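# Clamp a print's long edge between magnetic wooden bars

## Task

Grip one of the print's long edges between two wooden bars so that their magnets join, with the bars covering that edge over its full length.

## Robot and tools

Robot: two arms, left_arm on the +y side and right_arm on the -y side. Each ends in a four-digit hand (index, middle, ring, thumb); right_arm has a right hand and left_arm its mirror-image left hand. The calibrated base poses are left_arm (-0.037, +0.441, 0) m and right_arm (-0.017, -0.442, 0) m, both turned slightly about z (quat_wxyz +1.000, 0, 0, +0.014). A camera stand is behind the arms. Loose objects may get brief outside pushes.

Frames: the scene frame has its origin at table-top height midway between the nominal bases, +z up, +x out over the table, +y toward left_arm. Image sides do not match arm names. Reported positions (m), orientations (quat_wxyz) and velocities (m/s, rad/s) are in the scene frame and may be off by a few cm. Commanded offsets use the axes of each arm's current Hand target. Hand point axes: +z runs along the straight fingers toward their tips, +y points out of the palm face (the palm face is at y = -0.062 m), and +x runs across the palm. On the right hand +x points away from the thumb; on the left hand it points toward the thumb. Straight fingertips reach about 0.12 m beyond the hand point in +z. A rigid mast sticks out on the palm side near the wrist (x +0.05 to +0.10, z -0.16 to -0.11, to y +0.06; x sign flips on the left hand) and can strike things.

A row is 48 numbers in [-1, 1], always including both arms, in this order. Left arm: dx, dy, dz, rx, ry, rz. Then 16 left-hand motor goals, then left current_limit and speed. The right arm follows in the same layout. Hand motor order: index_mcp, index_abd, index_pip, index_dip, thumb_cmc, thumb_axl, thumb_mcp, thumb_ipl, middle_mcp, middle_abd, middle_pip, middle_dip, ring_mcp, ring_abd, ring_pip, ring_dip.

The six pose numbers are an offset, not a pose. They are measured from the arm's Hand target at the start of the action or move, along that target's own axes. 1.0 equals 0.6 m for dx/dy/dz and 180 degrees for rotation. rx, ry, rz together form one rotation vector. Sending the same offset again moves the arm further. Sending all six as 0 re-requests the current Hand target. Orientation commands are clipped to within 32 degrees of the measured orientation per step.

Each hand number is an absolute goal, scaled linearly between the hinge's two stops. Approximate straight values: finger _mcp +0.75, _abd 0.00, _pip +0.58, _dip +0.70; thumb_cmc +0.71, thumb_axl +0.68, thumb_mcp +0.23, thumb_ipl +0.17. Moving toward -1 bends fingers toward the palm and swings the thumb in front of the palm. A 0 is a real goal, not 'unchanged'. To hold a hand as it is, resend its hand_goal, hand_current_limit and hand_speed. current_limit maps -1..+1 onto 0..550 mA (never under 11 mA). speed maps to (speed+1)/2 of 8.5 rad/s. At the start these are +0.4 and -0.6, and they stay at whatever was last sent.

Tools:
- execute_actions(actions, cameras): actions is a list of actions. Each action is up to 15 rows, one per 1/30 s step; a shorter action repeats its last row. Every row of one action counts from that action's starting Hand target. An empty list returns camera images.
- move(target, speed, blend, stop_force, zero, blocking, cameras): drives straight paths toward a target given as one row, or a list of up to 15 rows. All rows are offsets from the same starting Hand targets. speed is in m/s (0.002 to 3.6, default 0.25), with turning capped at twice that in rad/s. blend is a corner radius in m (0 means stop at each target). stop_force is in N (3 to 120) and ends an arm's path when its wrist sensor feels that much push; omit it when backing off a contact, and do not trust it while the hand turns. zero (default true) re-zeroes before the move. blocking=false returns early and cannot be combined with stop_force. Moves last 0.5 to 10 s and do not avoid obstacles. Move the hand around an arm's own base, not close past it.
- wait(seconds 0 to 10), stop(), zoom_image(camera, region [x0, y0, x1, y1] in pixels, at most 504 by 504), zero_wrist_force(arm), finished_scene(scene = 1).

Cameras: cam_high and cam_low (896x504), cam_left_wrist and cam_right_wrist (672x504).

Results: Hand target is the last commanded, clipped pose. The hand point often rests short of it, and waiting does not close that gap; send the remaining distance. The move: line gives the ending: done (within 3 mm and 2 degrees), off_target, moving, held or fault. limits=paced means the pose was clipped; limits=held means steps were withheld. Neither done nor off_target says whether the arm is touching anything. Hand lines follow the motor order: hand_goal, hand_measured, hand_current_ma (positive pushes toward -1), and hand_state (moving, goal, blocked or overload). Wrist force and torque are given in end-effector axes, plus a peak line. Joint positions and torques also appear. Action calls list some intermediate positions.

Avoid:
- Fault stops (10 s). A joint torque fault occurs at 133 N m for the shoulder and elbow joints or 24.9 N m for the wrist joints. A force fault occurs at roughly 150 N on any part. The arms are stiff, so aiming even slightly past a firm contact can trigger a fault; approach slowly.
- Contact between the two arms or hands.
- Motor current of 495 mA or more for 5 s, which shuts the motor off.
- Overheating: a MOTOR HOT line appears at 70 °C, and the arm brakes at 85 °C.
- Fast hits on fixed or heavy objects.
- Dropping or flinging parts.
- Letting anything leave the table.
The clamp must hold without the robot before finished_scene is called.

Each tool is called after ">>>" as name(argument=value, ...), one argument or row to a line, values as JSON.

## Session

I'll start by looking at the scene.

>>> execute_actions(
  actions=[],
  cameras=["all"],
)

Scene clock: 0.00 s.
left_arm: end_effector_position=(+0.3600, -0.0141, +0.3027) hand_goal=(+0.754, +0.000, +0.576, +0.696, +0.714, +0.678, +0.226, +0.168, +0.754, +0.000, +0.576, +0.696, +0.754, +0.000, +0.576, +0.696) hand_measured=(+0.754, +0.000, +0.576, +0.696, +0.714, +0.678, +0.226, +0.168, +0.754, +0.000, +0.576, +0.696, +0.754, +0.000, +0.576, +0.696) hand_current_ma=(+0, +0, +0, +0, +0, +0, +0, +0, +0, +0, +0, +0, +0, +0, +0, +0) hand_state=(goal, goal, goal, goal, goal, goal, goal, goal, goal, goal, goal, goal, goal, goal, goal, goal) hand_current_limit=0.40 hand_speed=-0.60 end_effector_quat_wxyz=(-0.412, -0.225, +0.856, -0.218) | right_arm: end_effector_position=(+0.4884, -0.7819, +0.2981) hand_goal=(+0.754, +0.000, +0.576, +0.696, +0.714, +0.678, +0.226, +0.168, +0.754, +0.000, +0.576, +0.696, +0.754, +0.000, +0.576, +0.696) hand_measured=(+0.754, +0.000, +0.576, +0.696, +0.714, +0.678, +0.226, +0.168, +0.754, +0.000, +0.576, +0.696, +0.754, +0.000, +0.576, +0.696) hand_current_ma=(+0, +0, +0, +0, +0, +0, +0, +0, +0, +0, +0, +0, +0, +0, +0, +0) hand_state=(goal, goal, goal, goal, goal, goal, goal, goal, goal, goal, goal, goal, goal, goal, goal, goal) hand_current_limit=0.40 hand_speed=-0.60 end_effector_quat_wxyz=(-0.234, +0.945, -0.117, -0.195)
Joint positions: left_arm=[2.721 -2.13 -1.113 -2.021 0.726 -2.222] | right_arm=[-0.759 -0.942 0.791 -0.816 -1.417 1.037]
Joint velocities: within noise
Joint torques (N m): no reading
Motor temperatures (°C): left_arm=[39 35 36 41 41 39] | right_arm=[35 33 27 45 34 32]
Wrist force (N): no reading
Wrist torque (N m): no reading
Wrist force, peak (N): no reading
Hand target: left_arm +0.3600, -0.0141, +0.3027; -0.412, -0.225, +0.856, -0.218 | right_arm +0.4884, -0.7819, +0.2981; -0.234, +0.945, -0.117, -0.195

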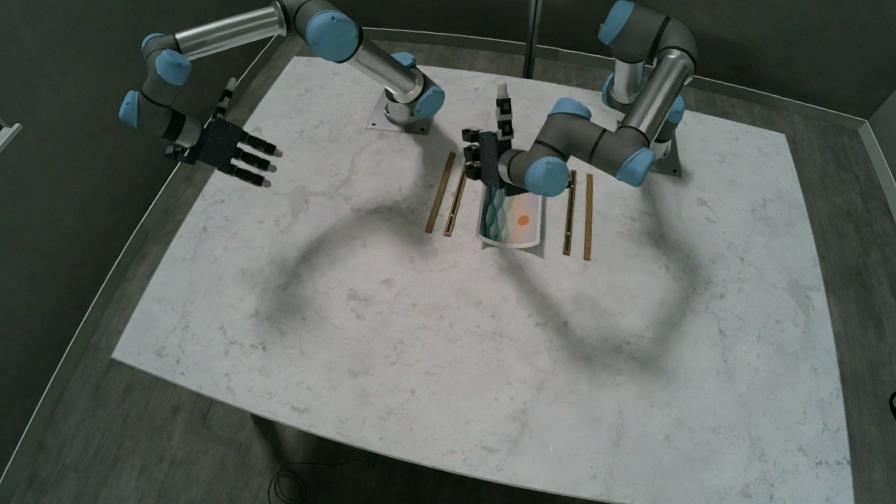

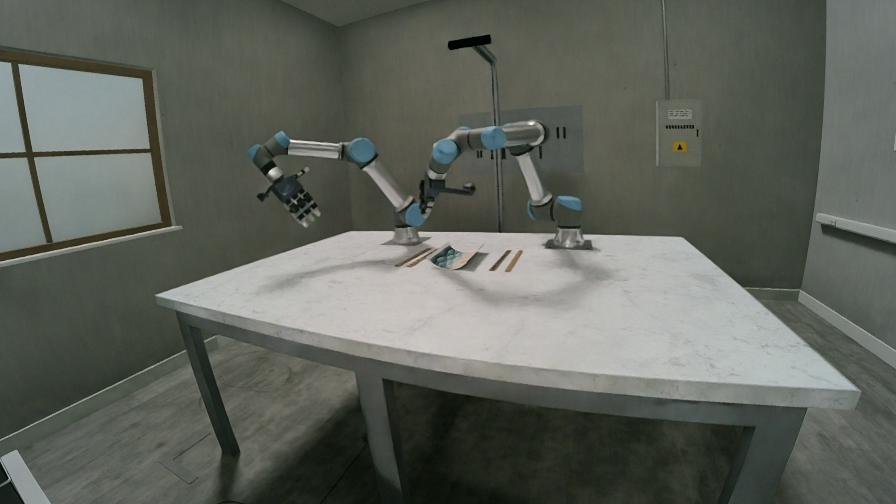

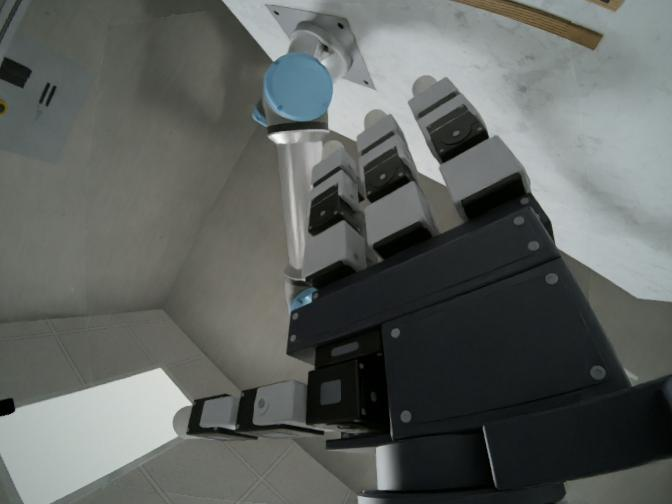

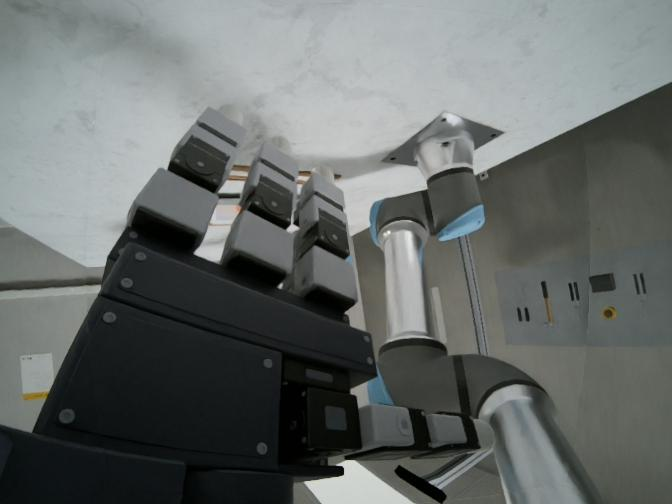

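>>> zoom_image(
  camera="cam_high",
  region=[400, 120, 624, 276],
)

>>> zoom_image(
  camera="cam_low",
  region=[370, 220, 570, 300],
)

Scaled by 2.250 from the camera's 896x504 image, which has a finer 1280x720 frame.

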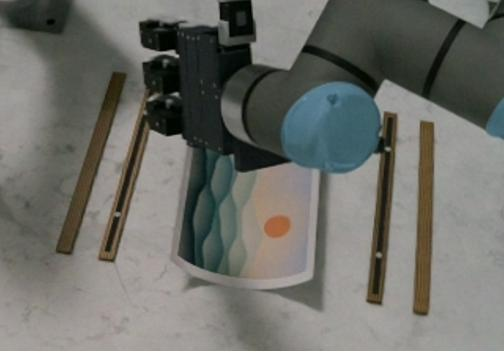

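Scaled by 2.520 from the camera's 896x504 image, which has a finer 1280x720 frame.

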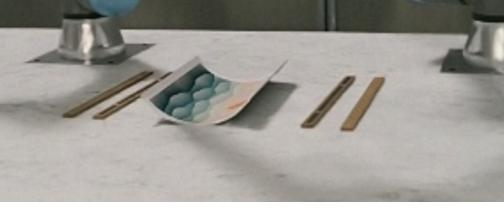

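>>> move(
  target=[0.014,0.4375,-0.42,0,0,0,0.754,0,0.576,0.696,0.714,0.678,0.226,0.168,0.754,0,0.576,0.696,0.754,0,0.576,0.696,0.4,-0.6,0,0,0,0,0,0,0.754,0,0.576,0.696,0.714,0.678,0.226,0.168,0.754,0,0.576,0.696,0.754,0,0.576,0.696,0.4,-0.6],
  speed=0.3,
  cameras=["all"],
)

Scene clock: 52.67 s.
left_arm: end_effector_position=(+0.3602, +0.3358, +0.4026) hand_goal=(+0.754, +0.000, +0.576, +0.696, +0.714, +0.678, +0.226, +0.168, +0.754, +0.000, +0.576, +0.696, +0.754, +0.000, +0.576, +0.696) hand_measured=(+0.752, +0.000, +0.576, +0.696, +0.714, +0.678, +0.226, +0.168, +0.752, +0.000, +0.576, +0.696, +0.752, +0.000, +0.576, +0.696) hand_current_ma=(-6, -2, +3, +0, -1, -3, -5, -1, -5, -2, +3, +0, -5, -2, +3, +0) hand_state=(goal, goal, goal, goal, goal, goal, goal, goal, goal, goal, goal, goal, goal, goal, goal, goal) hand_current_limit=0.40 hand_speed=-0.60 end_effector_quat_wxyz=(-0.412, -0.225, +0.856, -0.218) | right_arm: end_effector_position=(+0.4884, -0.7819, +0.2981) hand_goal=(+0.754, +0.000, +0.576, +0.696, +0.714, +0.678, +0.226, +0.168, +0.754, +0.000, +0.576, +0.696, +0.754, +0.000, +0.576, +0.696) hand_measured=(+0.752, +0.000, +0.576, +0.696, +0.712, +0.678, +0.224, +0.168, +0.752, +0.000, +0.576, +0.696, +0.752, +0.000, +0.576, +0.696) hand_current_ma=(-7, +0, +2, +0, -3, -2, -5, -1, -7, +0, +2, +0, -8, +0, +2, +0) hand_state=(goal, goal, goal, goal, goal, goal, goal, goal, goal, goal, goal, goal, goal, goal, goal, goal) hand_current_limit=0.40 hand_speed=-0.60 end_effector_quat_wxyz=(-0.234, +0.945, -0.117, -0.195)
Joint positions: left_arm=[3.269 -1.881 -1.158 -2.555 1.097 -1.7] | right_arm=[-0.759 -0.942 0.791 -0.816 -1.417 1.037]
Joint torques (N m): left_arm=[4.94 24.08 17.91 -0.55 -0.19 -1.06] | right_arm=[-0.37 -49.32 -18.2 -0.39 0.28 0.34]
Wrist force (N): left_arm=[0.2 0.2 0.3] | right_arm=[-0.1 -0.1 0.0]
Wrist torque (N m): left_arm=[0.00 -0.01 0.08] | right_arm=[-0.01 0.02 -0.01]
Wrist force, peak (N): left_arm=[0.0 2.2 -1.8] | right_arm=[-0.3 -0.3 -0.6]
Hand target: left_arm +0.3602, +0.3359, +0.4026; -0.412, -0.225, +0.856, -0.218 | right_arm +0.4884, -0.7819, +0.2981; -0.234, +0.945, -0.117, -0.195
Off the commanded pose: left_arm 0.000 m, 0 deg | right_arm 0.000 m, 0 deg.
move: done

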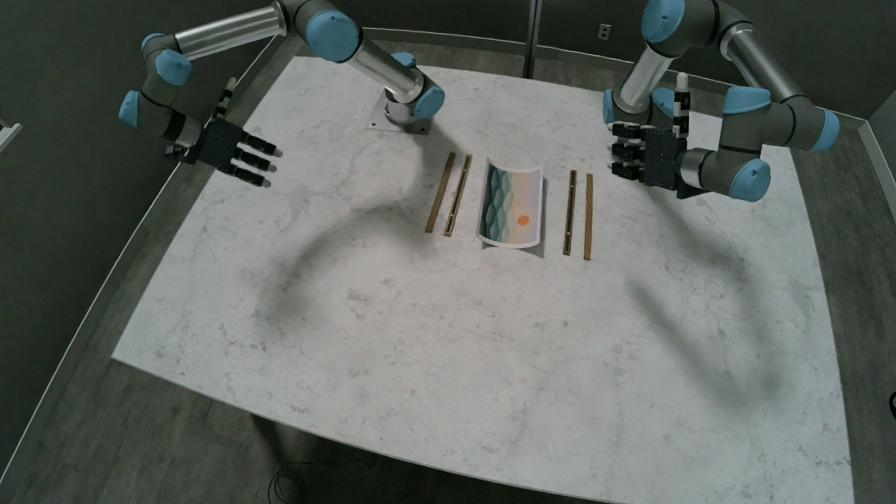

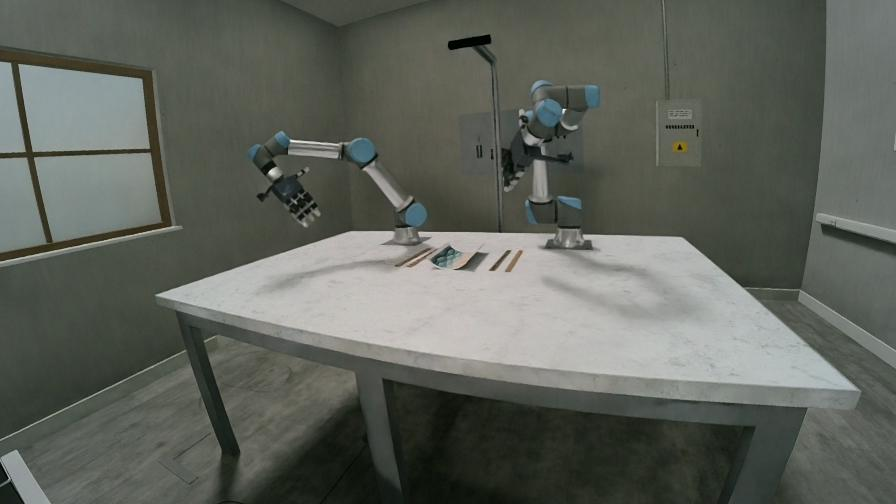

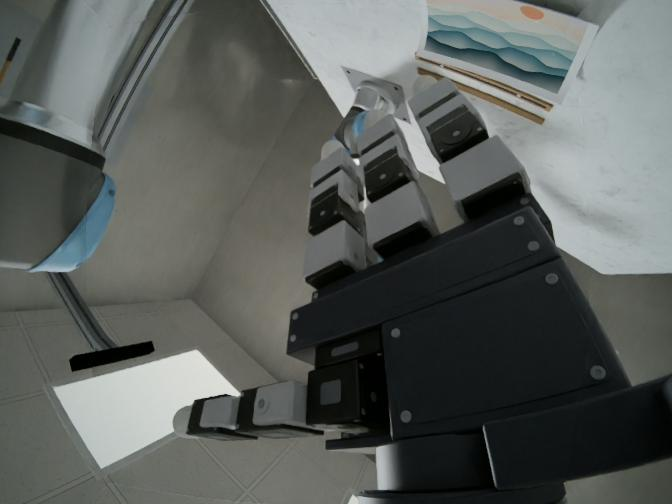

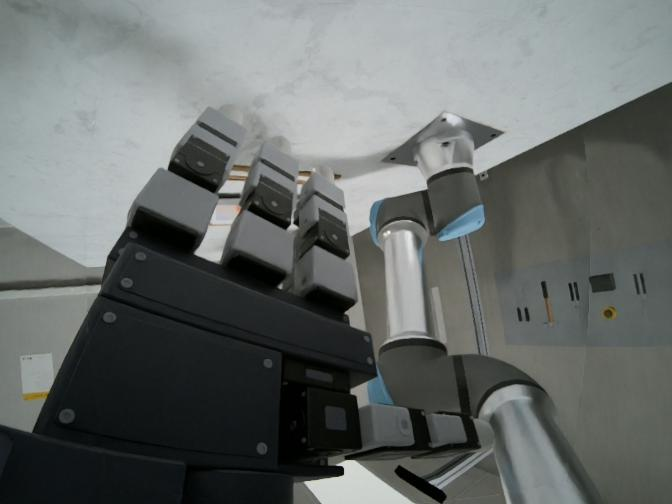

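>>> zoom_image(
  camera="cam_high",
  region=[410, 135, 610, 275],
)

>>> zoom_image(
  camera="cam_low",
  region=[380, 225, 540, 285],
)

>>> zoom_image(
  camera="cam_left_wrist",
  region=[400, 0, 640, 160],
)

Scaled by 2.520 from the camera's 896x504 image, which has a finer 1280x720 frame.

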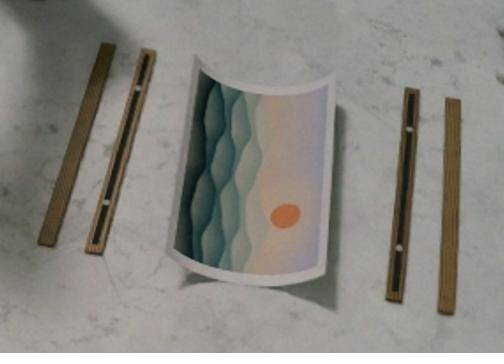

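Scaled by 3.150 from the camera's 896x504 image, which has a finer 1280x720 frame.

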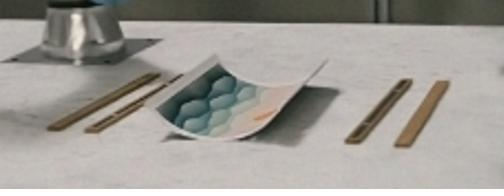

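Scaled by 2.100 from the camera's 672x504 image, which has a finer 960x720 frame.

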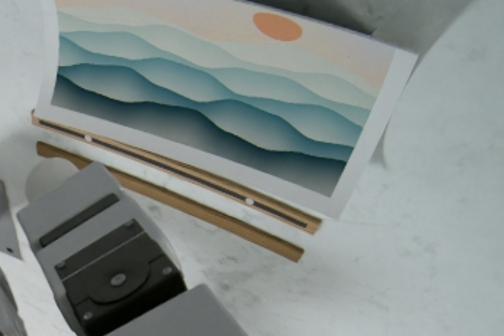

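>>> move(
  target=[-0.0925,0.3617,-0.2514,0,0,0,0.754,0,0.576,0.696,0.714,0.678,0.226,0.168,0.754,0,0.576,0.696,0.754,0,0.576,0.696,0.4,-0.6,-0.4118,-0.681,0.5012,0.2299,0.0609,-0.1364,-0.2055,0,0.576,0.696,0.714,0.678,0.226,0.168,-0.2055,0,0.576,0.696,-0.2055,0,0.576,0.696,0.4,-0.6],
  speed=0.3,
  cameras=["all"],
)

Scene clock: 121.20 s.
left_arm: end_effector_position=(+0.3605, +0.6060, +0.4024) hand_goal=(+0.754, +0.000, +0.576, +0.696, +0.714, +0.678, +0.226, +0.168, +0.754, +0.000, +0.576, +0.696, +0.754, +0.000, +0.576, +0.696) hand_measured=(+0.752, +0.000, +0.576, +0.696, +0.714, +0.678, +0.226, +0.168, +0.752, +0.000, +0.576, +0.696, +0.752, +0.000, +0.576, +0.696) hand_current_ma=(-6, -2, +3, +0, -1, -3, -5, -1, -5, -2, +3, +0, -5, -2, +3, +0) hand_state=(goal, goal, goal, goal, goal, goal, goal, goal, goal, goal, goal, goal, goal, goal, goal, goal) hand_current_limit=0.40 hand_speed=-0.60 end_effector_quat_wxyz=(-0.412, -0.225, +0.856, -0.218) | right_arm: end_effector_position=(+0.3001, -0.2506, +0.3205) hand_goal=(-0.206, +0.000, +0.576, +0.696, +0.714, +0.678, +0.226, +0.168, -0.206, +0.000, +0.576, +0.696, -0.206, +0.000, +0.576, +0.696) hand_measured=(-0.204, +0.000, +0.576, +0.696, +0.706, +0.678, +0.224, +0.168, -0.204, +0.000, +0.576, +0.696, -0.204, +0.000, +0.576, +0.696) hand_current_ma=(+3, +0, +2, +0, -24, -2, -5, -1, +3, +0, +2, +0, +4, +0, +2, +0) hand_state=(goal, goal, goal, goal, goal, goal, goal, goal, goal, goal, goal, goal, goal, goal, goal, goal) hand_current_limit=0.40 hand_speed=-0.60 end_effector_quat_wxyz=(-0.573, +0.819, +0.000, +0.000)
Joint positions: left_arm=[3.69 -2.014 -0.96 -2.702 1.434 -1.435] | right_arm=[-0.416 -1.928 1.953 -0.789 -0.517 0.695]
Joint torques (N m): left_arm=[-6.12 48.73 17.27 1.13 -1.61 -2.44] | right_arm=[5.22 -11.61 -17.08 1.25 2.6 -1.22]
Wrist force (N): left_arm=[0.1 0.0 0.4] | right_arm=[0.7 -1.2 0.5]
Wrist torque (N m): left_arm=[-0.06 0.01 0.09] | right_arm=[-0.01 -0.04 0.00]
Wrist force, peak (N): left_arm=[0.1 1.4 -0.3] | right_arm=[-0.6 -1.8 2.3]
Hand target: left_arm +0.3605, +0.6060, +0.4025; -0.412, -0.225, +0.856, -0.218 | right_arm +0.3000, -0.2505, +0.3205; -0.574, +0.819, +0.000, +0.000
Off the commanded pose: left_arm 0.000 m, 0 deg | right_arm 0.000 m, 0 deg.
move: done

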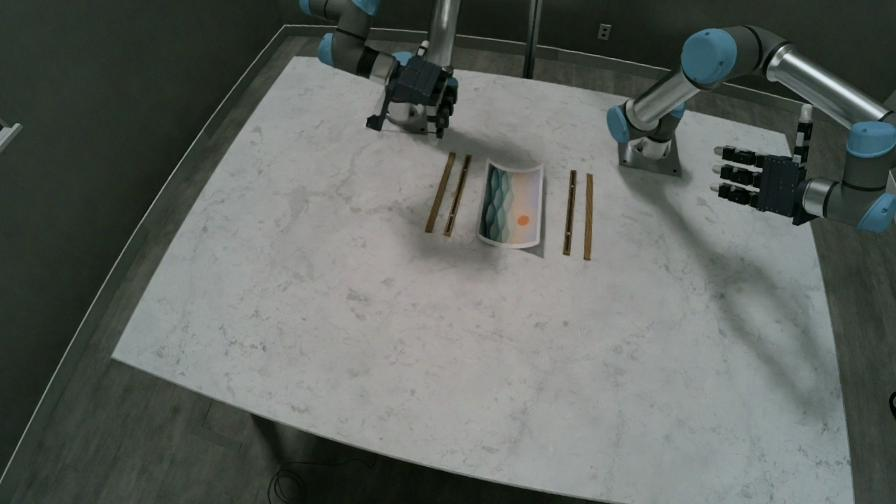

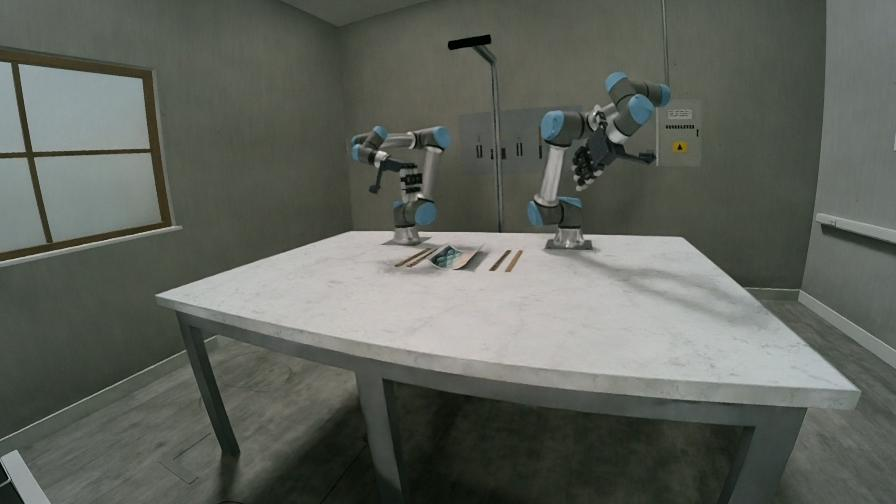

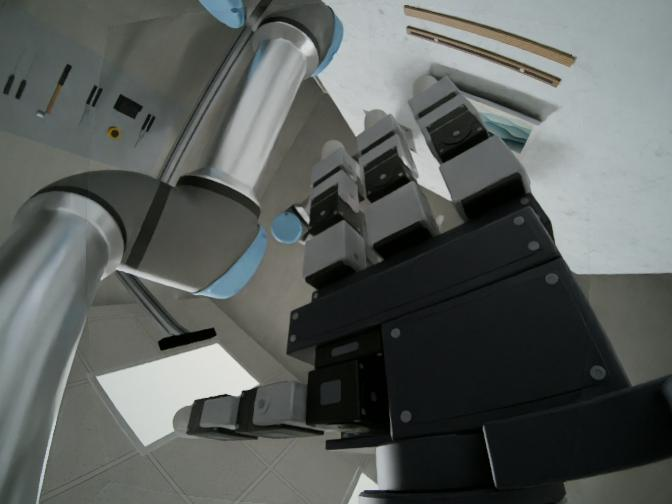

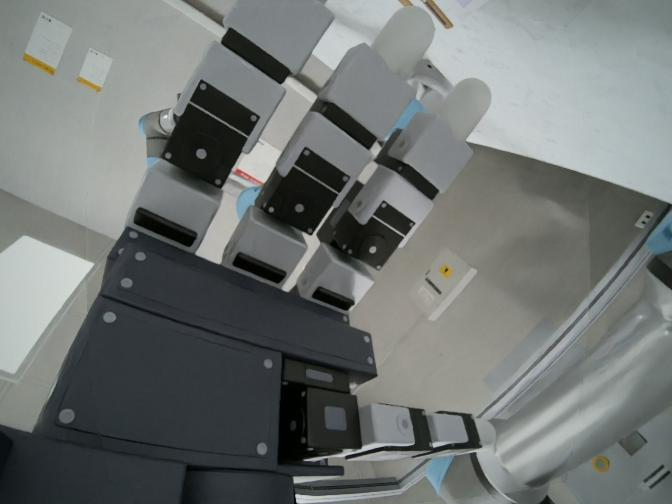

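>>> move(
  target=[0,0,0,0,0,0,0.754,0,0.576,0.696,0.714,0.678,0.226,0.168,0.754,0,0.576,0.696,0.754,0,0.576,0.696,0.4,-0.6,-0.1333,-0.0623,0.7585,0,0,0,-0.2055,0,0.576,0.696,0.714,0.678,0.226,0.168,-0.2055,0,0.576,0.696,-0.2055,0,0.576,0.696,0.4,-0.6],
  speed=0.3,
  cameras=["cam_high","cam_low","cam_right_wrist"],
)

>>> zoom_image(
  camera="cam_high",
  region=[450, 120, 650, 280],
)

>>> zoom_image(
  camera="cam_low",
  region=[390, 180, 570, 290],
)

Scene clock: 132.97 s.
left_arm: end_effector_position=(+0.3605, +0.6060, +0.4025) hand_goal=(+0.754, +0.000, +0.576, +0.696, +0.714, +0.678, +0.226, +0.168, +0.754, +0.000, +0.576, +0.696, +0.754, +0.000, +0.576, +0.696) hand_measured=(+0.752, +0.000, +0.576, +0.696, +0.714, +0.678, +0.226, +0.168, +0.752, +0.000, +0.576, +0.696, +0.752, +0.000, +0.576, +0.696) hand_current_ma=(-6, -2, +3, +0, -1, -3, -5, -1, -5, -2, +3, +0, -5, -2, +3, +0) hand_state=(goal, goal, goal, goal, goal, goal, goal, goal, goal, goal, goal, goal, goal, goal, goal, goal) hand_current_limit=0.40 hand_speed=-0.60 end_effector_quat_wxyz=(-0.412, -0.225, +0.856, -0.218) | right_arm: end_effector_position=(+0.2199, +0.1899, +0.2000) hand_goal=(-0.206, +0.000, +0.576, +0.696, +0.714, +0.678, +0.226, +0.168, -0.206, +0.000, +0.576, +0.696, -0.206, +0.000, +0.576, +0.696) hand_measured=(-0.206, +0.000, +0.576, +0.696, +0.706, +0.678, +0.224, +0.168, -0.206, +0.000, +0.576, +0.696, -0.206, +0.000, +0.576, +0.696) hand_current_ma=(-1, +0, +2, +0, -28, -2, -5, -1, -1, +0, +2, +0, -2, +0, +2, +0) hand_state=(goal, goal, goal, goal, goal, goal, goal, goal, goal, goal, goal, goal, goal, goal, goal, goal) hand_current_limit=0.40 hand_speed=-0.60 end_effector_quat_wxyz=(-0.574, +0.819, +0.000, +0.000)
Joint positions: left_arm=[3.689 -2.014 -0.96 -2.702 1.434 -1.436] | right_arm=[0.754 -1.142 1.935 -3.457 -0.84 2.81]
Joint torques (N m): left_arm=[-9.13 48.24 24.9 0.88 1.89 -1.94] | right_arm=[7.6 -27.86 -24 -1.79 0.54 0.71]
Wrist force (N): left_arm=[0.5 0.2 0.4] | right_arm=[0.4 -1.0 0.6]
Wrist torque (N m): left_arm=[-0.03 -0.04 0.12] | right_arm=[-0.01 -0.01 0.01]
Wrist force, peak (N): left_arm=[0.8 0.2 0.8] | right_arm=[0.5 -1.2 2.8]
Hand target: left_arm +0.3605, +0.6060, +0.4025; -0.412, -0.225, +0.856, -0.218 | right_arm +0.2199, +0.1899, +0.2000; -0.574, +0.819, +0.000, +0.000
Off the commanded pose: left_arm 0.000 m, 0 deg | right_arm 0.000 m, 0 deg.
move: done
Images, in order (width x height): cam_high 896x504, cam_low 896x504, cam_right_wrist 672x504.

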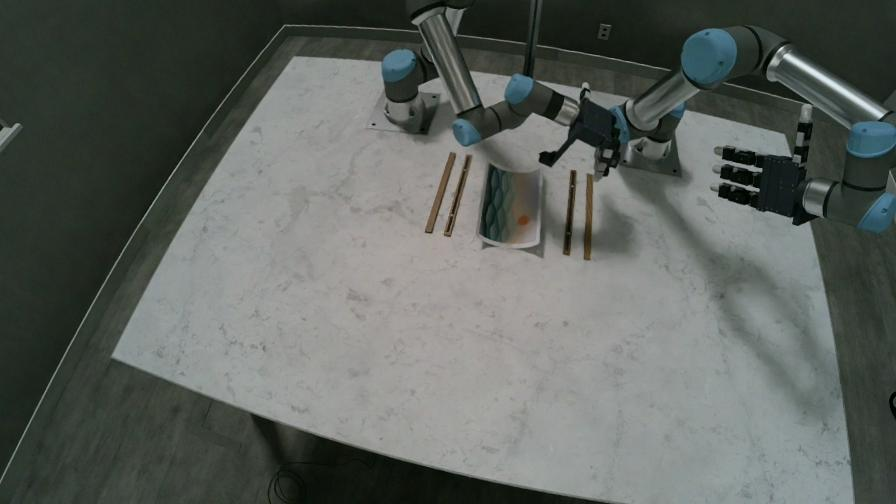

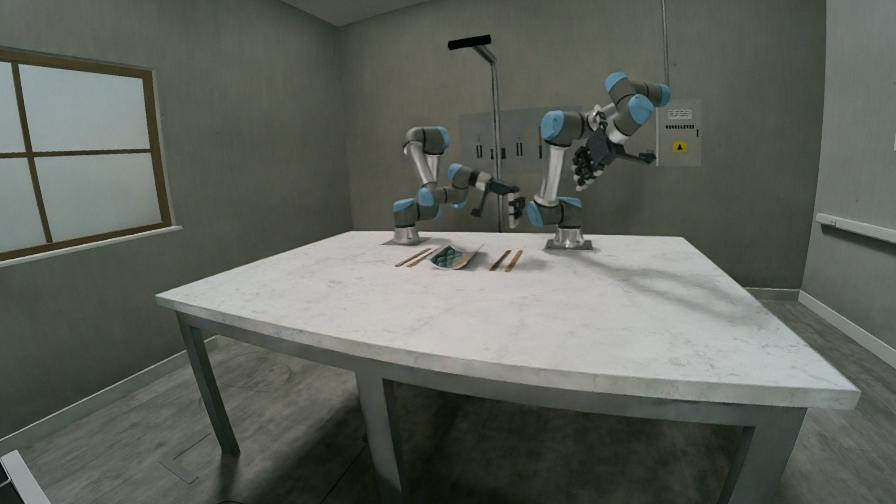

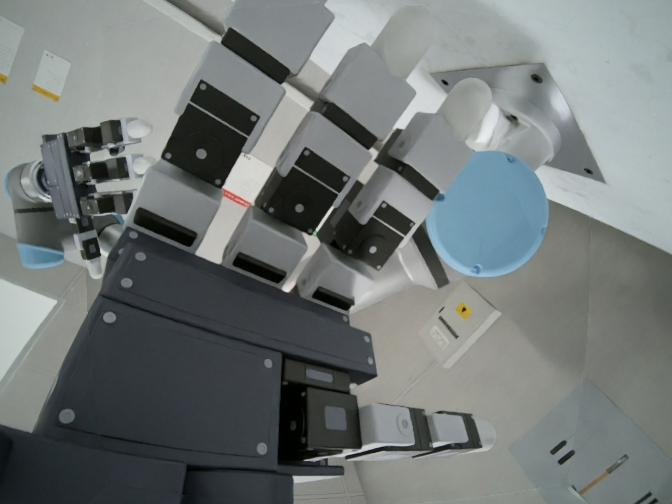

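Scaled by 2.520 from the camera's 896x504 image, which has a finer 1280x720 frame.

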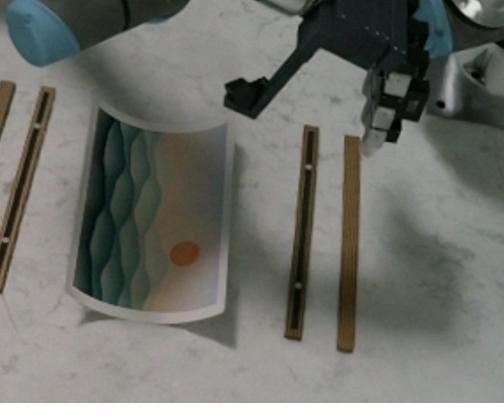

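Scaled by 2.800 from the camera's 896x504 image, which has a finer 1280x720 frame.

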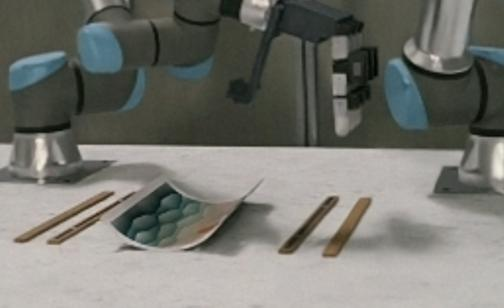

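>>> zoom_image(
  camera="cam_low",
  region=[420, 235, 500, 280],
)

>>> zoom_image(
  camera="cam_high",
  region=[465, 150, 605, 270],
)

Scaled by 6.300 from the camera's 896x504 image, which has a finer 1280x720 frame.

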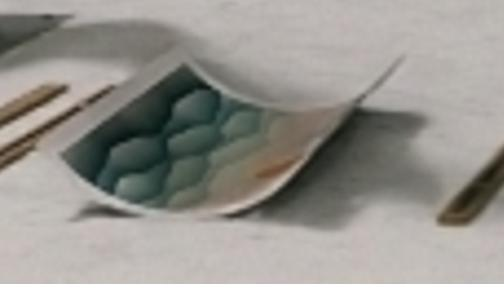

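Scaled by 3.600 from the camera's 896x504 image, which has a finer 1280x720 frame.

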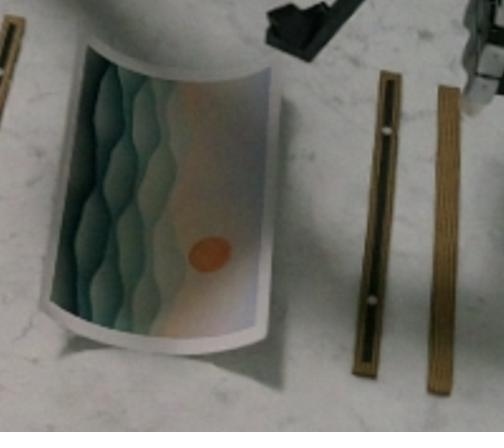

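>>> move(
  target=[
    [0,0,0,0,0,0,0.754,0,0.576,0.696,0.714,0.678,0.226,0.168,0.754,0,0.576,0.696,0.754,0,0.576,0.696,0.4,-0.6,0,-0.0627,0.1723,0,0,0,-0.2055,0,0.576,0.696,0.714,0.678,0.226,0.168,-0.2055,0,0.576,0.696,-0.2055,0,0.576,0.696,0.4,-0.6],
    [0,0,0,0,0,0,0.754,0,0.576,0.696,0.714,0.678,0.226,0.168,0.754,0,0.576,0.696,0.754,0,0.576,0.696,0.4,-0.6,0,0.1331,0.2436,0,0,0,-0.2055,0,0.576,0.696,0.714,0.678,0.226,0.168,-0.2055,0,0.576,0.696,-0.2055,0,0.576,0.696,0.4,-0.6],
  ],
  speed=0.2,
  blend=0.03,
  cameras=["cam_high","cam_low","cam_right_wrist"],
)

>>> zoom_image(
  camera="cam_high",
  region=[465, 140, 665, 270],
)

>>> zoom_image(
  camera="cam_low",
  region=[420, 200, 580, 290],
)

Scene clock: 164.10 s.
left_arm: end_effector_position=(+0.3605, +0.6060, +0.4025) hand_goal=(+0.754, +0.000, +0.576, +0.696, +0.714, +0.678, +0.226, +0.168, +0.754, +0.000, +0.576, +0.696, +0.754, +0.000, +0.576, +0.696) hand_measured=(+0.752, +0.000, +0.576, +0.696, +0.714, +0.678, +0.226, +0.168, +0.752, +0.000, +0.576, +0.696, +0.752, +0.000, +0.576, +0.696) hand_current_ma=(-6, -2, +3, +0, -1, -3, -5, -1, -5, -2, +3, +0, -5, -2, +3, +0) hand_state=(goal, goal, goal, goal, goal, goal, goal, goal, goal, goal, goal, goal, goal, goal, goal, goal) hand_current_limit=0.40 hand_speed=-0.60 end_effector_quat_wxyz=(-0.412, -0.225, +0.856, -0.218) | right_arm: end_effector_position=(+0.2198, +0.3000, +0.0750) hand_goal=(-0.206, +0.000, +0.576, +0.696, +0.714, +0.678, +0.226, +0.168, -0.206, +0.000, +0.576, +0.696, -0.206, +0.000, +0.576, +0.696) hand_measured=(-0.206, +0.000, +0.576, +0.696, +0.712, +0.676, +0.260, +0.186, -0.206, +0.000, +0.576, +0.696, -0.206, +0.000, +0.576, +0.696) hand_current_ma=(-1, +0, +2, +0, -7, -4, +173, +96, -1, +0, +2, +0, -2, +0, +2, +0) hand_state=(goal, goal, goal, goal, goal, goal, blocked, goal, goal, goal, goal, goal, goal, goal, goal, goal) hand_current_limit=0.40 hand_speed=-0.60 end_effector_quat_wxyz=(-0.574, +0.819, +0.000, +0.000)
Joint positions: left_arm=[3.69 -2.014 -0.96 -2.702 1.434 -1.436] | right_arm=[0.887 -0.743 1.644 -3.611 -0.96 2.884]
Joint torques (N m): left_arm=[-7.68 47.72 23.36 0.52 1.82 -0.5] | right_arm=[7.3 -41.59 -6.25 -3.76 -2.33 1.77]
Wrist force (N): left_arm=[0.7 0.0 0.1] | right_arm=[2.1 -1.2 -0.4]
Wrist torque (N m): left_arm=[-0.04 -0.07 0.14] | right_arm=[0.12 -0.37 0.12]
Wrist force, peak (N): left_arm=[1.0 0.3 0.4] | right_arm=[1.5 -7.7 -5.0]
Hand target: left_arm +0.3605, +0.6060, +0.4025; -0.412, -0.225, +0.856, -0.218 | right_arm +0.2198, +0.3000, +0.0749; -0.574, +0.819, +0.000, +0.000
Off the commanded pose: left_arm 0.000 m, 0 deg | right_arm 0.000 m, 0 deg.
move: done
Images, in order (width x height): cam_high 896x504, cam_low 896x504, cam_right_wrist 672x504.

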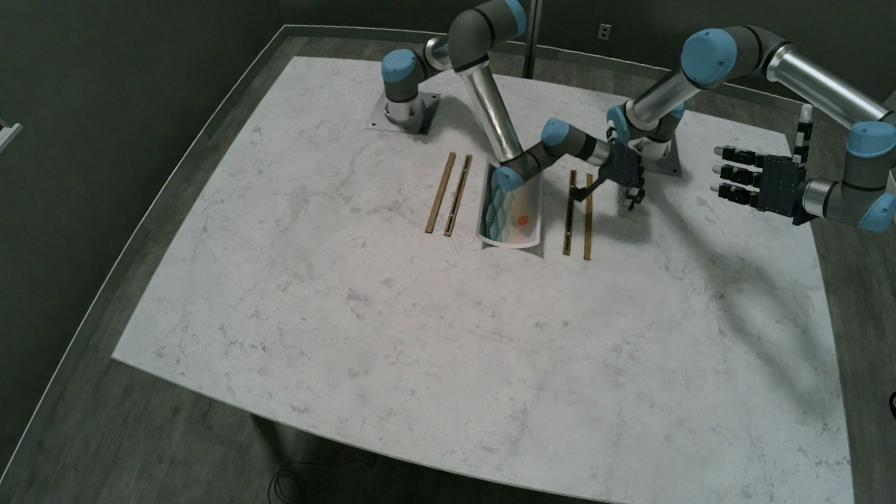

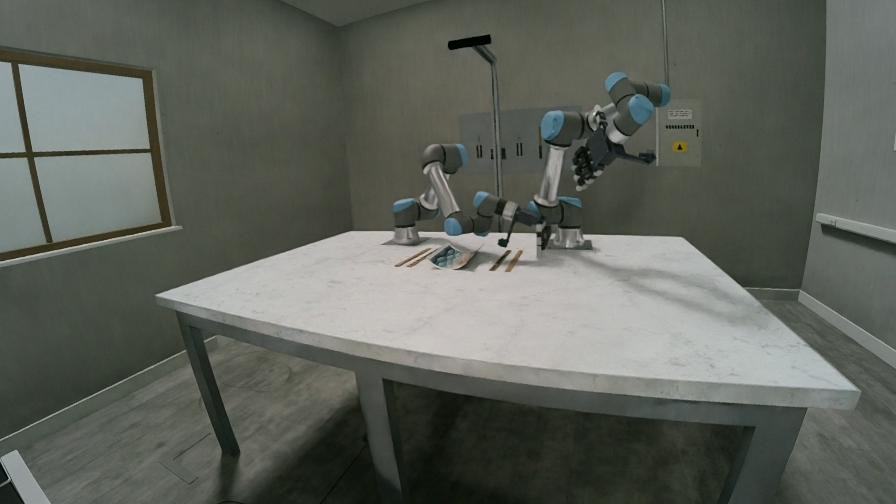

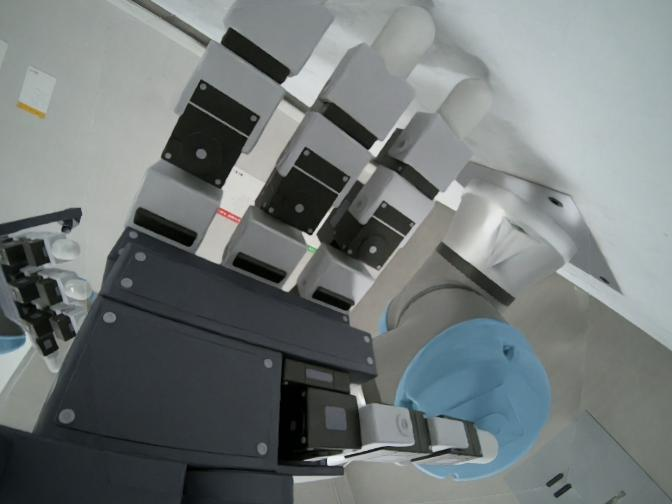

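Scaled by 2.520 from the camera's 896x504 image, which has a finer 1280x720 frame.

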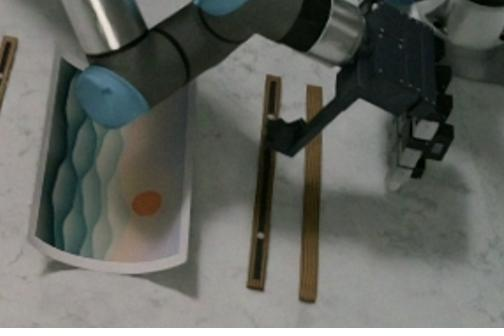

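Scaled by 3.150 from the camera's 896x504 image, which has a finer 1280x720 frame.

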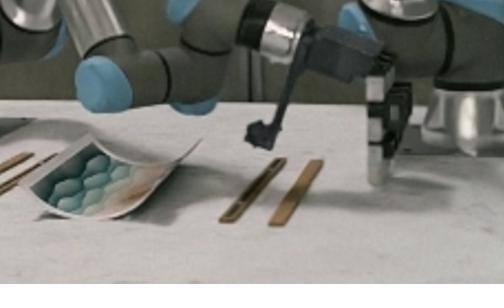

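>>> move(
  target=[0,0,0,0,0,0,0.754,0,0.576,0.696,0.714,0.678,0.226,0.168,0.754,0,0.576,0.696,0.754,0,0.576,0.696,0.4,-0.6,0.1,0,0,0,0,0,-0.2055,0,0.576,0.696,0.714,0.678,0.226,0.168,-0.2055,0,0.576,0.696,-0.2055,0,0.576,0.696,0.4,-0.6],
  speed=0.1,
  cameras=["cam_high","cam_right_wrist"],
)

Scene clock: 173.67 s.
left_arm: end_effector_position=(+0.3605, +0.6060, +0.4025) hand_goal=(+0.754, +0.000, +0.576, +0.696, +0.714, +0.678, +0.226, +0.168, +0.754, +0.000, +0.576, +0.696, +0.754, +0.000, +0.576, +0.696) hand_measured=(+0.752, +0.000, +0.576, +0.696, +0.714, +0.678, +0.226, +0.168, +0.752, +0.000, +0.576, +0.696, +0.752, +0.000, +0.576, +0.696) hand_current_ma=(-6, -2, +3, +0, -1, -3, -5, -1, -5, -2, +3, +0, -5, -2, +3, +0) hand_state=(goal, goal, goal, goal, goal, goal, goal, goal, goal, goal, goal, goal, goal, goal, goal, goal) hand_current_limit=0.40 hand_speed=-0.60 end_effector_quat_wxyz=(-0.412, -0.225, +0.856, -0.218) | right_arm: end_effector_position=(+0.2798, +0.3000, +0.0748) hand_goal=(-0.206, +0.000, +0.576, +0.696, +0.714, +0.678, +0.226, +0.168, -0.206, +0.000, +0.576, +0.696, -0.206, +0.000, +0.576, +0.696) hand_measured=(-0.206, +0.000, +0.576, +0.696, +0.706, +0.676, +0.226, +0.170, -0.206, +0.000, +0.576, +0.696, -0.206, +0.000, +0.576, +0.696) hand_current_ma=(-1, +0, +2, +0, -29, -4, +2, +7, -1, +0, +2, +0, -2, +0, +2, +0) hand_state=(goal, goal, goal, goal, goal, goal, goal, goal, goal, goal, goal, goal, goal, goal, goal, goal) hand_current_limit=0.40 hand_speed=-0.60 end_effector_quat_wxyz=(-0.573, +0.819, +0.000, +0.000) end_effector_velocity=(-0.001, +0.000, +0.000) end_effector_angular_velocity=(+0.001, -0.001, -0.004)
Joint positions: left_arm=[3.69 -2.014 -0.96 -2.702 1.434 -1.436] | right_arm=[0.812 -0.705 1.554 -3.535 -0.891 2.844]
Joint velocities: left_arm=[within noise] | right_arm=[0.002 -0.002 0.004 -0.006 -0.005 0.003]
Joint torques (N m): left_arm=[-6.44 45.89 22.29 0.19 1.84 -0.12] | right_arm=[5.93 -56.66 -7.07 -5.08 -2.25 1.64]
Wrist force (N): left_arm=[0.5 0.2 0.0] | right_arm=[1.4 -0.7 0.2]
Wrist torque (N m): left_arm=[0.00 -0.05 0.11] | right_arm=[0.10 -0.15 0.10]
Wrist force, peak (N): left_arm=[0.9 0.2 0.6] | right_arm=[2.8 -1.4 -0.3]
Hand target: left_arm +0.3605, +0.6060, +0.4025; -0.412, -0.225, +0.856, -0.218 | right_arm +0.2798, +0.3000, +0.0749; -0.574, +0.819, +0.000, +0.000
Off the commanded pose: left_arm 0.000 m, 0 deg | right_arm 0.000 m, 0 deg.
move: done
Images, in order (width x height): cam_high 896x504, cam_right_wrist 672x504.

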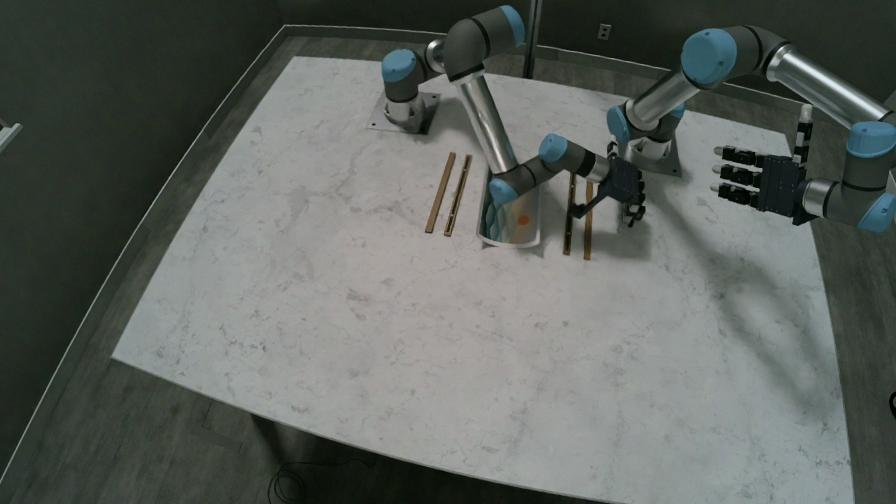

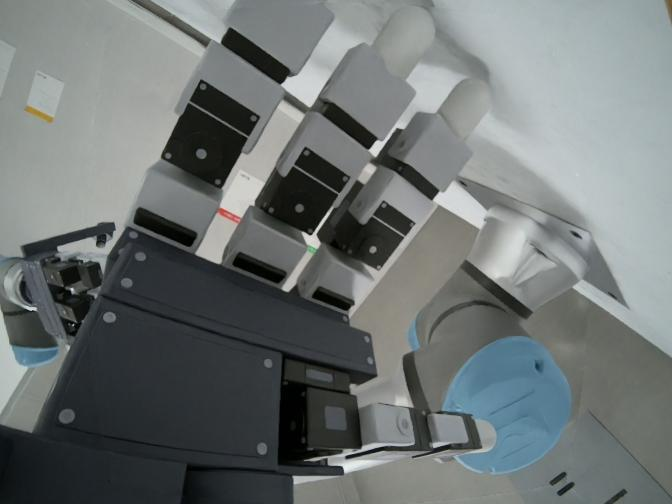

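>>> zoom_image(
  camera="cam_high",
  region=[560, 150, 680, 270],
)

Scaled by 4.200 from the camera's 896x504 image, which has a finer 1280x720 frame.

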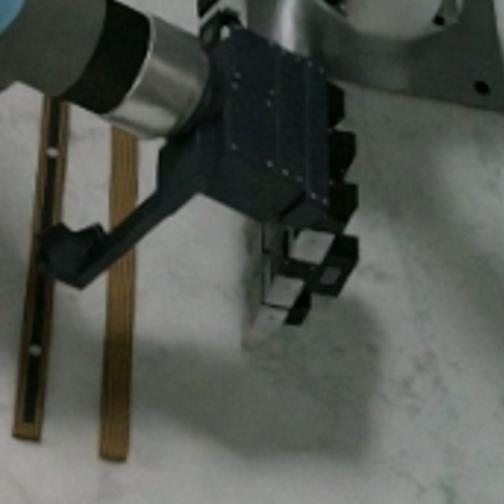

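>>> move(
  target=[
    [0,0,0,0,0,0,0.754,0,0.576,0.696,0.714,0.678,0.226,0.168,0.754,0,0.576,0.696,0.754,0,0.576,0.696,0.4,-0.6,0,-0.3524,-0.1283,0,0,0,-0.2055,0,0.576,0.696,0.714,0.678,0.226,0.168,-0.2055,0,0.576,0.696,-0.2055,0,0.576,0.696,0.4,-0.6],
    [0,0,0,0,0,0,0.754,0,0.576,0.696,0.714,0.678,0.226,0.168,0.754,0,0.576,0.696,0.754,0,0.576,0.696,0.4,-0.6,0.0333,-0.073,-0.9932,0,0,0,-0.2055,0,0.576,0.696,-0.786,0.678,0.226,0.168,-0.2055,0,0.576,0.696,-0.2055,0,0.576,0.696,0.4,-0.6],
  ],
  speed=0.3,
  blend=0.05,
  cameras=["cam_high","cam_low","cam_right_wrist"],
)

Scene clock: 229.13 s.
left_arm: end_effector_position=(+0.3605, +0.6060, +0.4025) hand_goal=(+0.754, +0.000, +0.576, +0.696, +0.714, +0.678, +0.226, +0.168, +0.754, +0.000, +0.576, +0.696, +0.754, +0.000, +0.576, +0.696) hand_measured=(+0.752, +0.000, +0.576, +0.696, +0.714, +0.678, +0.226, +0.168, +0.752, +0.000, +0.576, +0.696, +0.752, +0.000, +0.576, +0.696) hand_current_ma=(-6, -2, +3, +0, -1, -3, -5, -1, -5, -2, +3, +0, -5, -2, +3, +0) hand_state=(goal, goal, goal, goal, goal, goal, goal, goal, goal, goal, goal, goal, goal, goal, goal, goal) hand_current_limit=0.40 hand_speed=-0.60 end_effector_quat_wxyz=(-0.412, -0.225, +0.856, -0.218) | right_arm: end_effector_position=(+0.3000, -0.2450, +0.3199) hand_goal=(-0.206, +0.000, +0.576, +0.696, -0.786, +0.678, +0.226, +0.168, -0.206, +0.000, +0.576, +0.696, -0.206, +0.000, +0.576, +0.696) hand_measured=(-0.206, +0.000, +0.576, +0.696, -0.780, +0.676, +0.226, +0.170, -0.206, +0.000, +0.576, +0.696, -0.206, +0.000, +0.576, +0.696) hand_current_ma=(-1, +0, +2, +0, +20, -4, +1, +7, -2, +0, +2, +0, -2, +0, +2, +0) hand_state=(goal, goal, goal, goal, goal, goal, goal, goal, goal, goal, goal, goal, goal, goal, goal, goal) hand_current_limit=0.40 hand_speed=-0.60 end_effector_quat_wxyz=(-0.574, +0.819, +0.000, +0.000)
Joint positions: left_arm=[3.69 -2.014 -0.96 -2.702 1.434 -1.436] | right_arm=[-0.4 -1.931 1.96 -0.813 -0.505 0.719]
Joint torques (N m): left_arm=[-3.64 34.02 16.72 -0.65 1.54 2.11] | right_arm=[-6.78 0.08 -27.69 1.1 3.69 0.01]
Wrist force (N): left_arm=[0.5 0.1 0.1] | right_arm=[1.0 -1.4 0.8]
Wrist torque (N m): left_arm=[-0.02 -0.04 0.11] | right_arm=[-0.04 -0.10 0.08]
Wrist force, peak (N): left_arm=[0.5 0.8 0.0] | right_arm=[1.3 -2.5 1.2]
Hand target: left_arm +0.3605, +0.6060, +0.4025; -0.412, -0.225, +0.856, -0.218 | right_arm +0.3000, -0.2450, +0.3199; -0.574, +0.819, +0.000, +0.000
Off the commanded pose: left_arm 0.000 m, 0 deg | right_arm 0.000 m, 0 deg.
move: done
Images, in order (width x height): cam_high 896x504, cam_low 896x504, cam_right_wrist 672x504.

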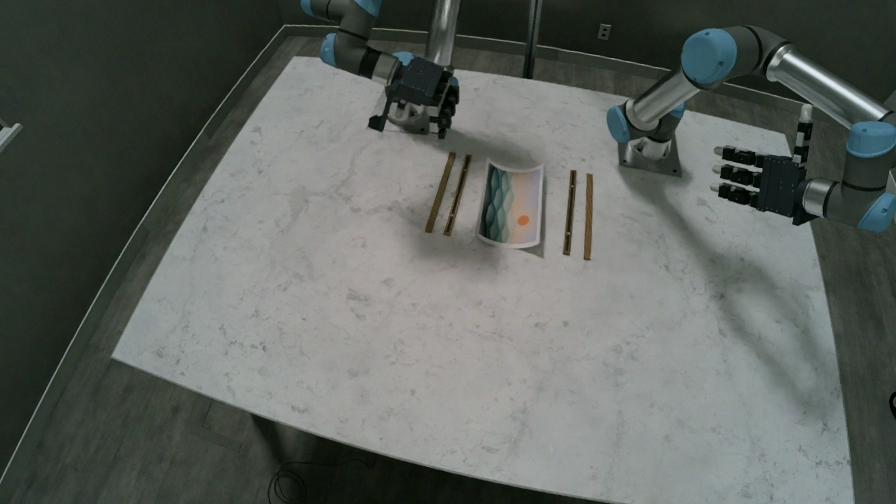

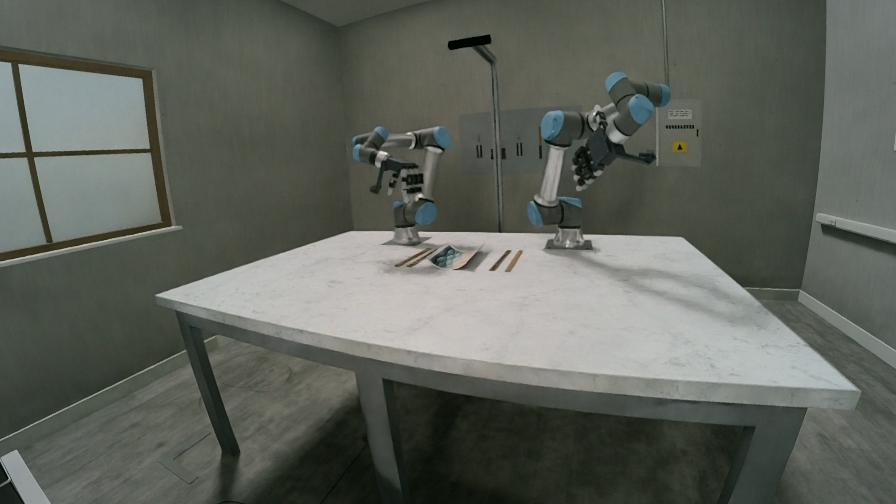

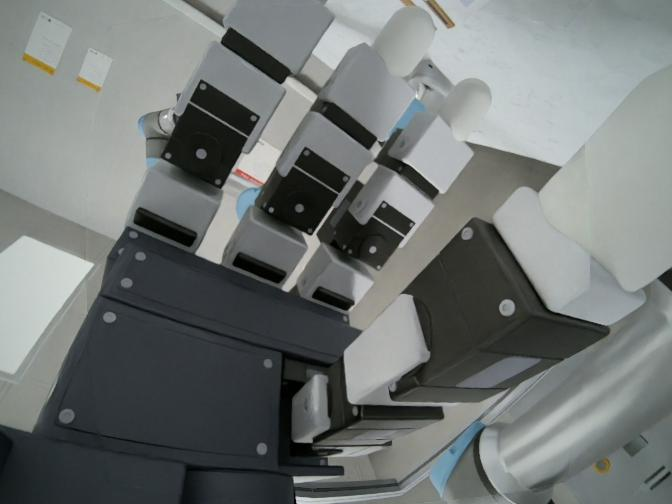

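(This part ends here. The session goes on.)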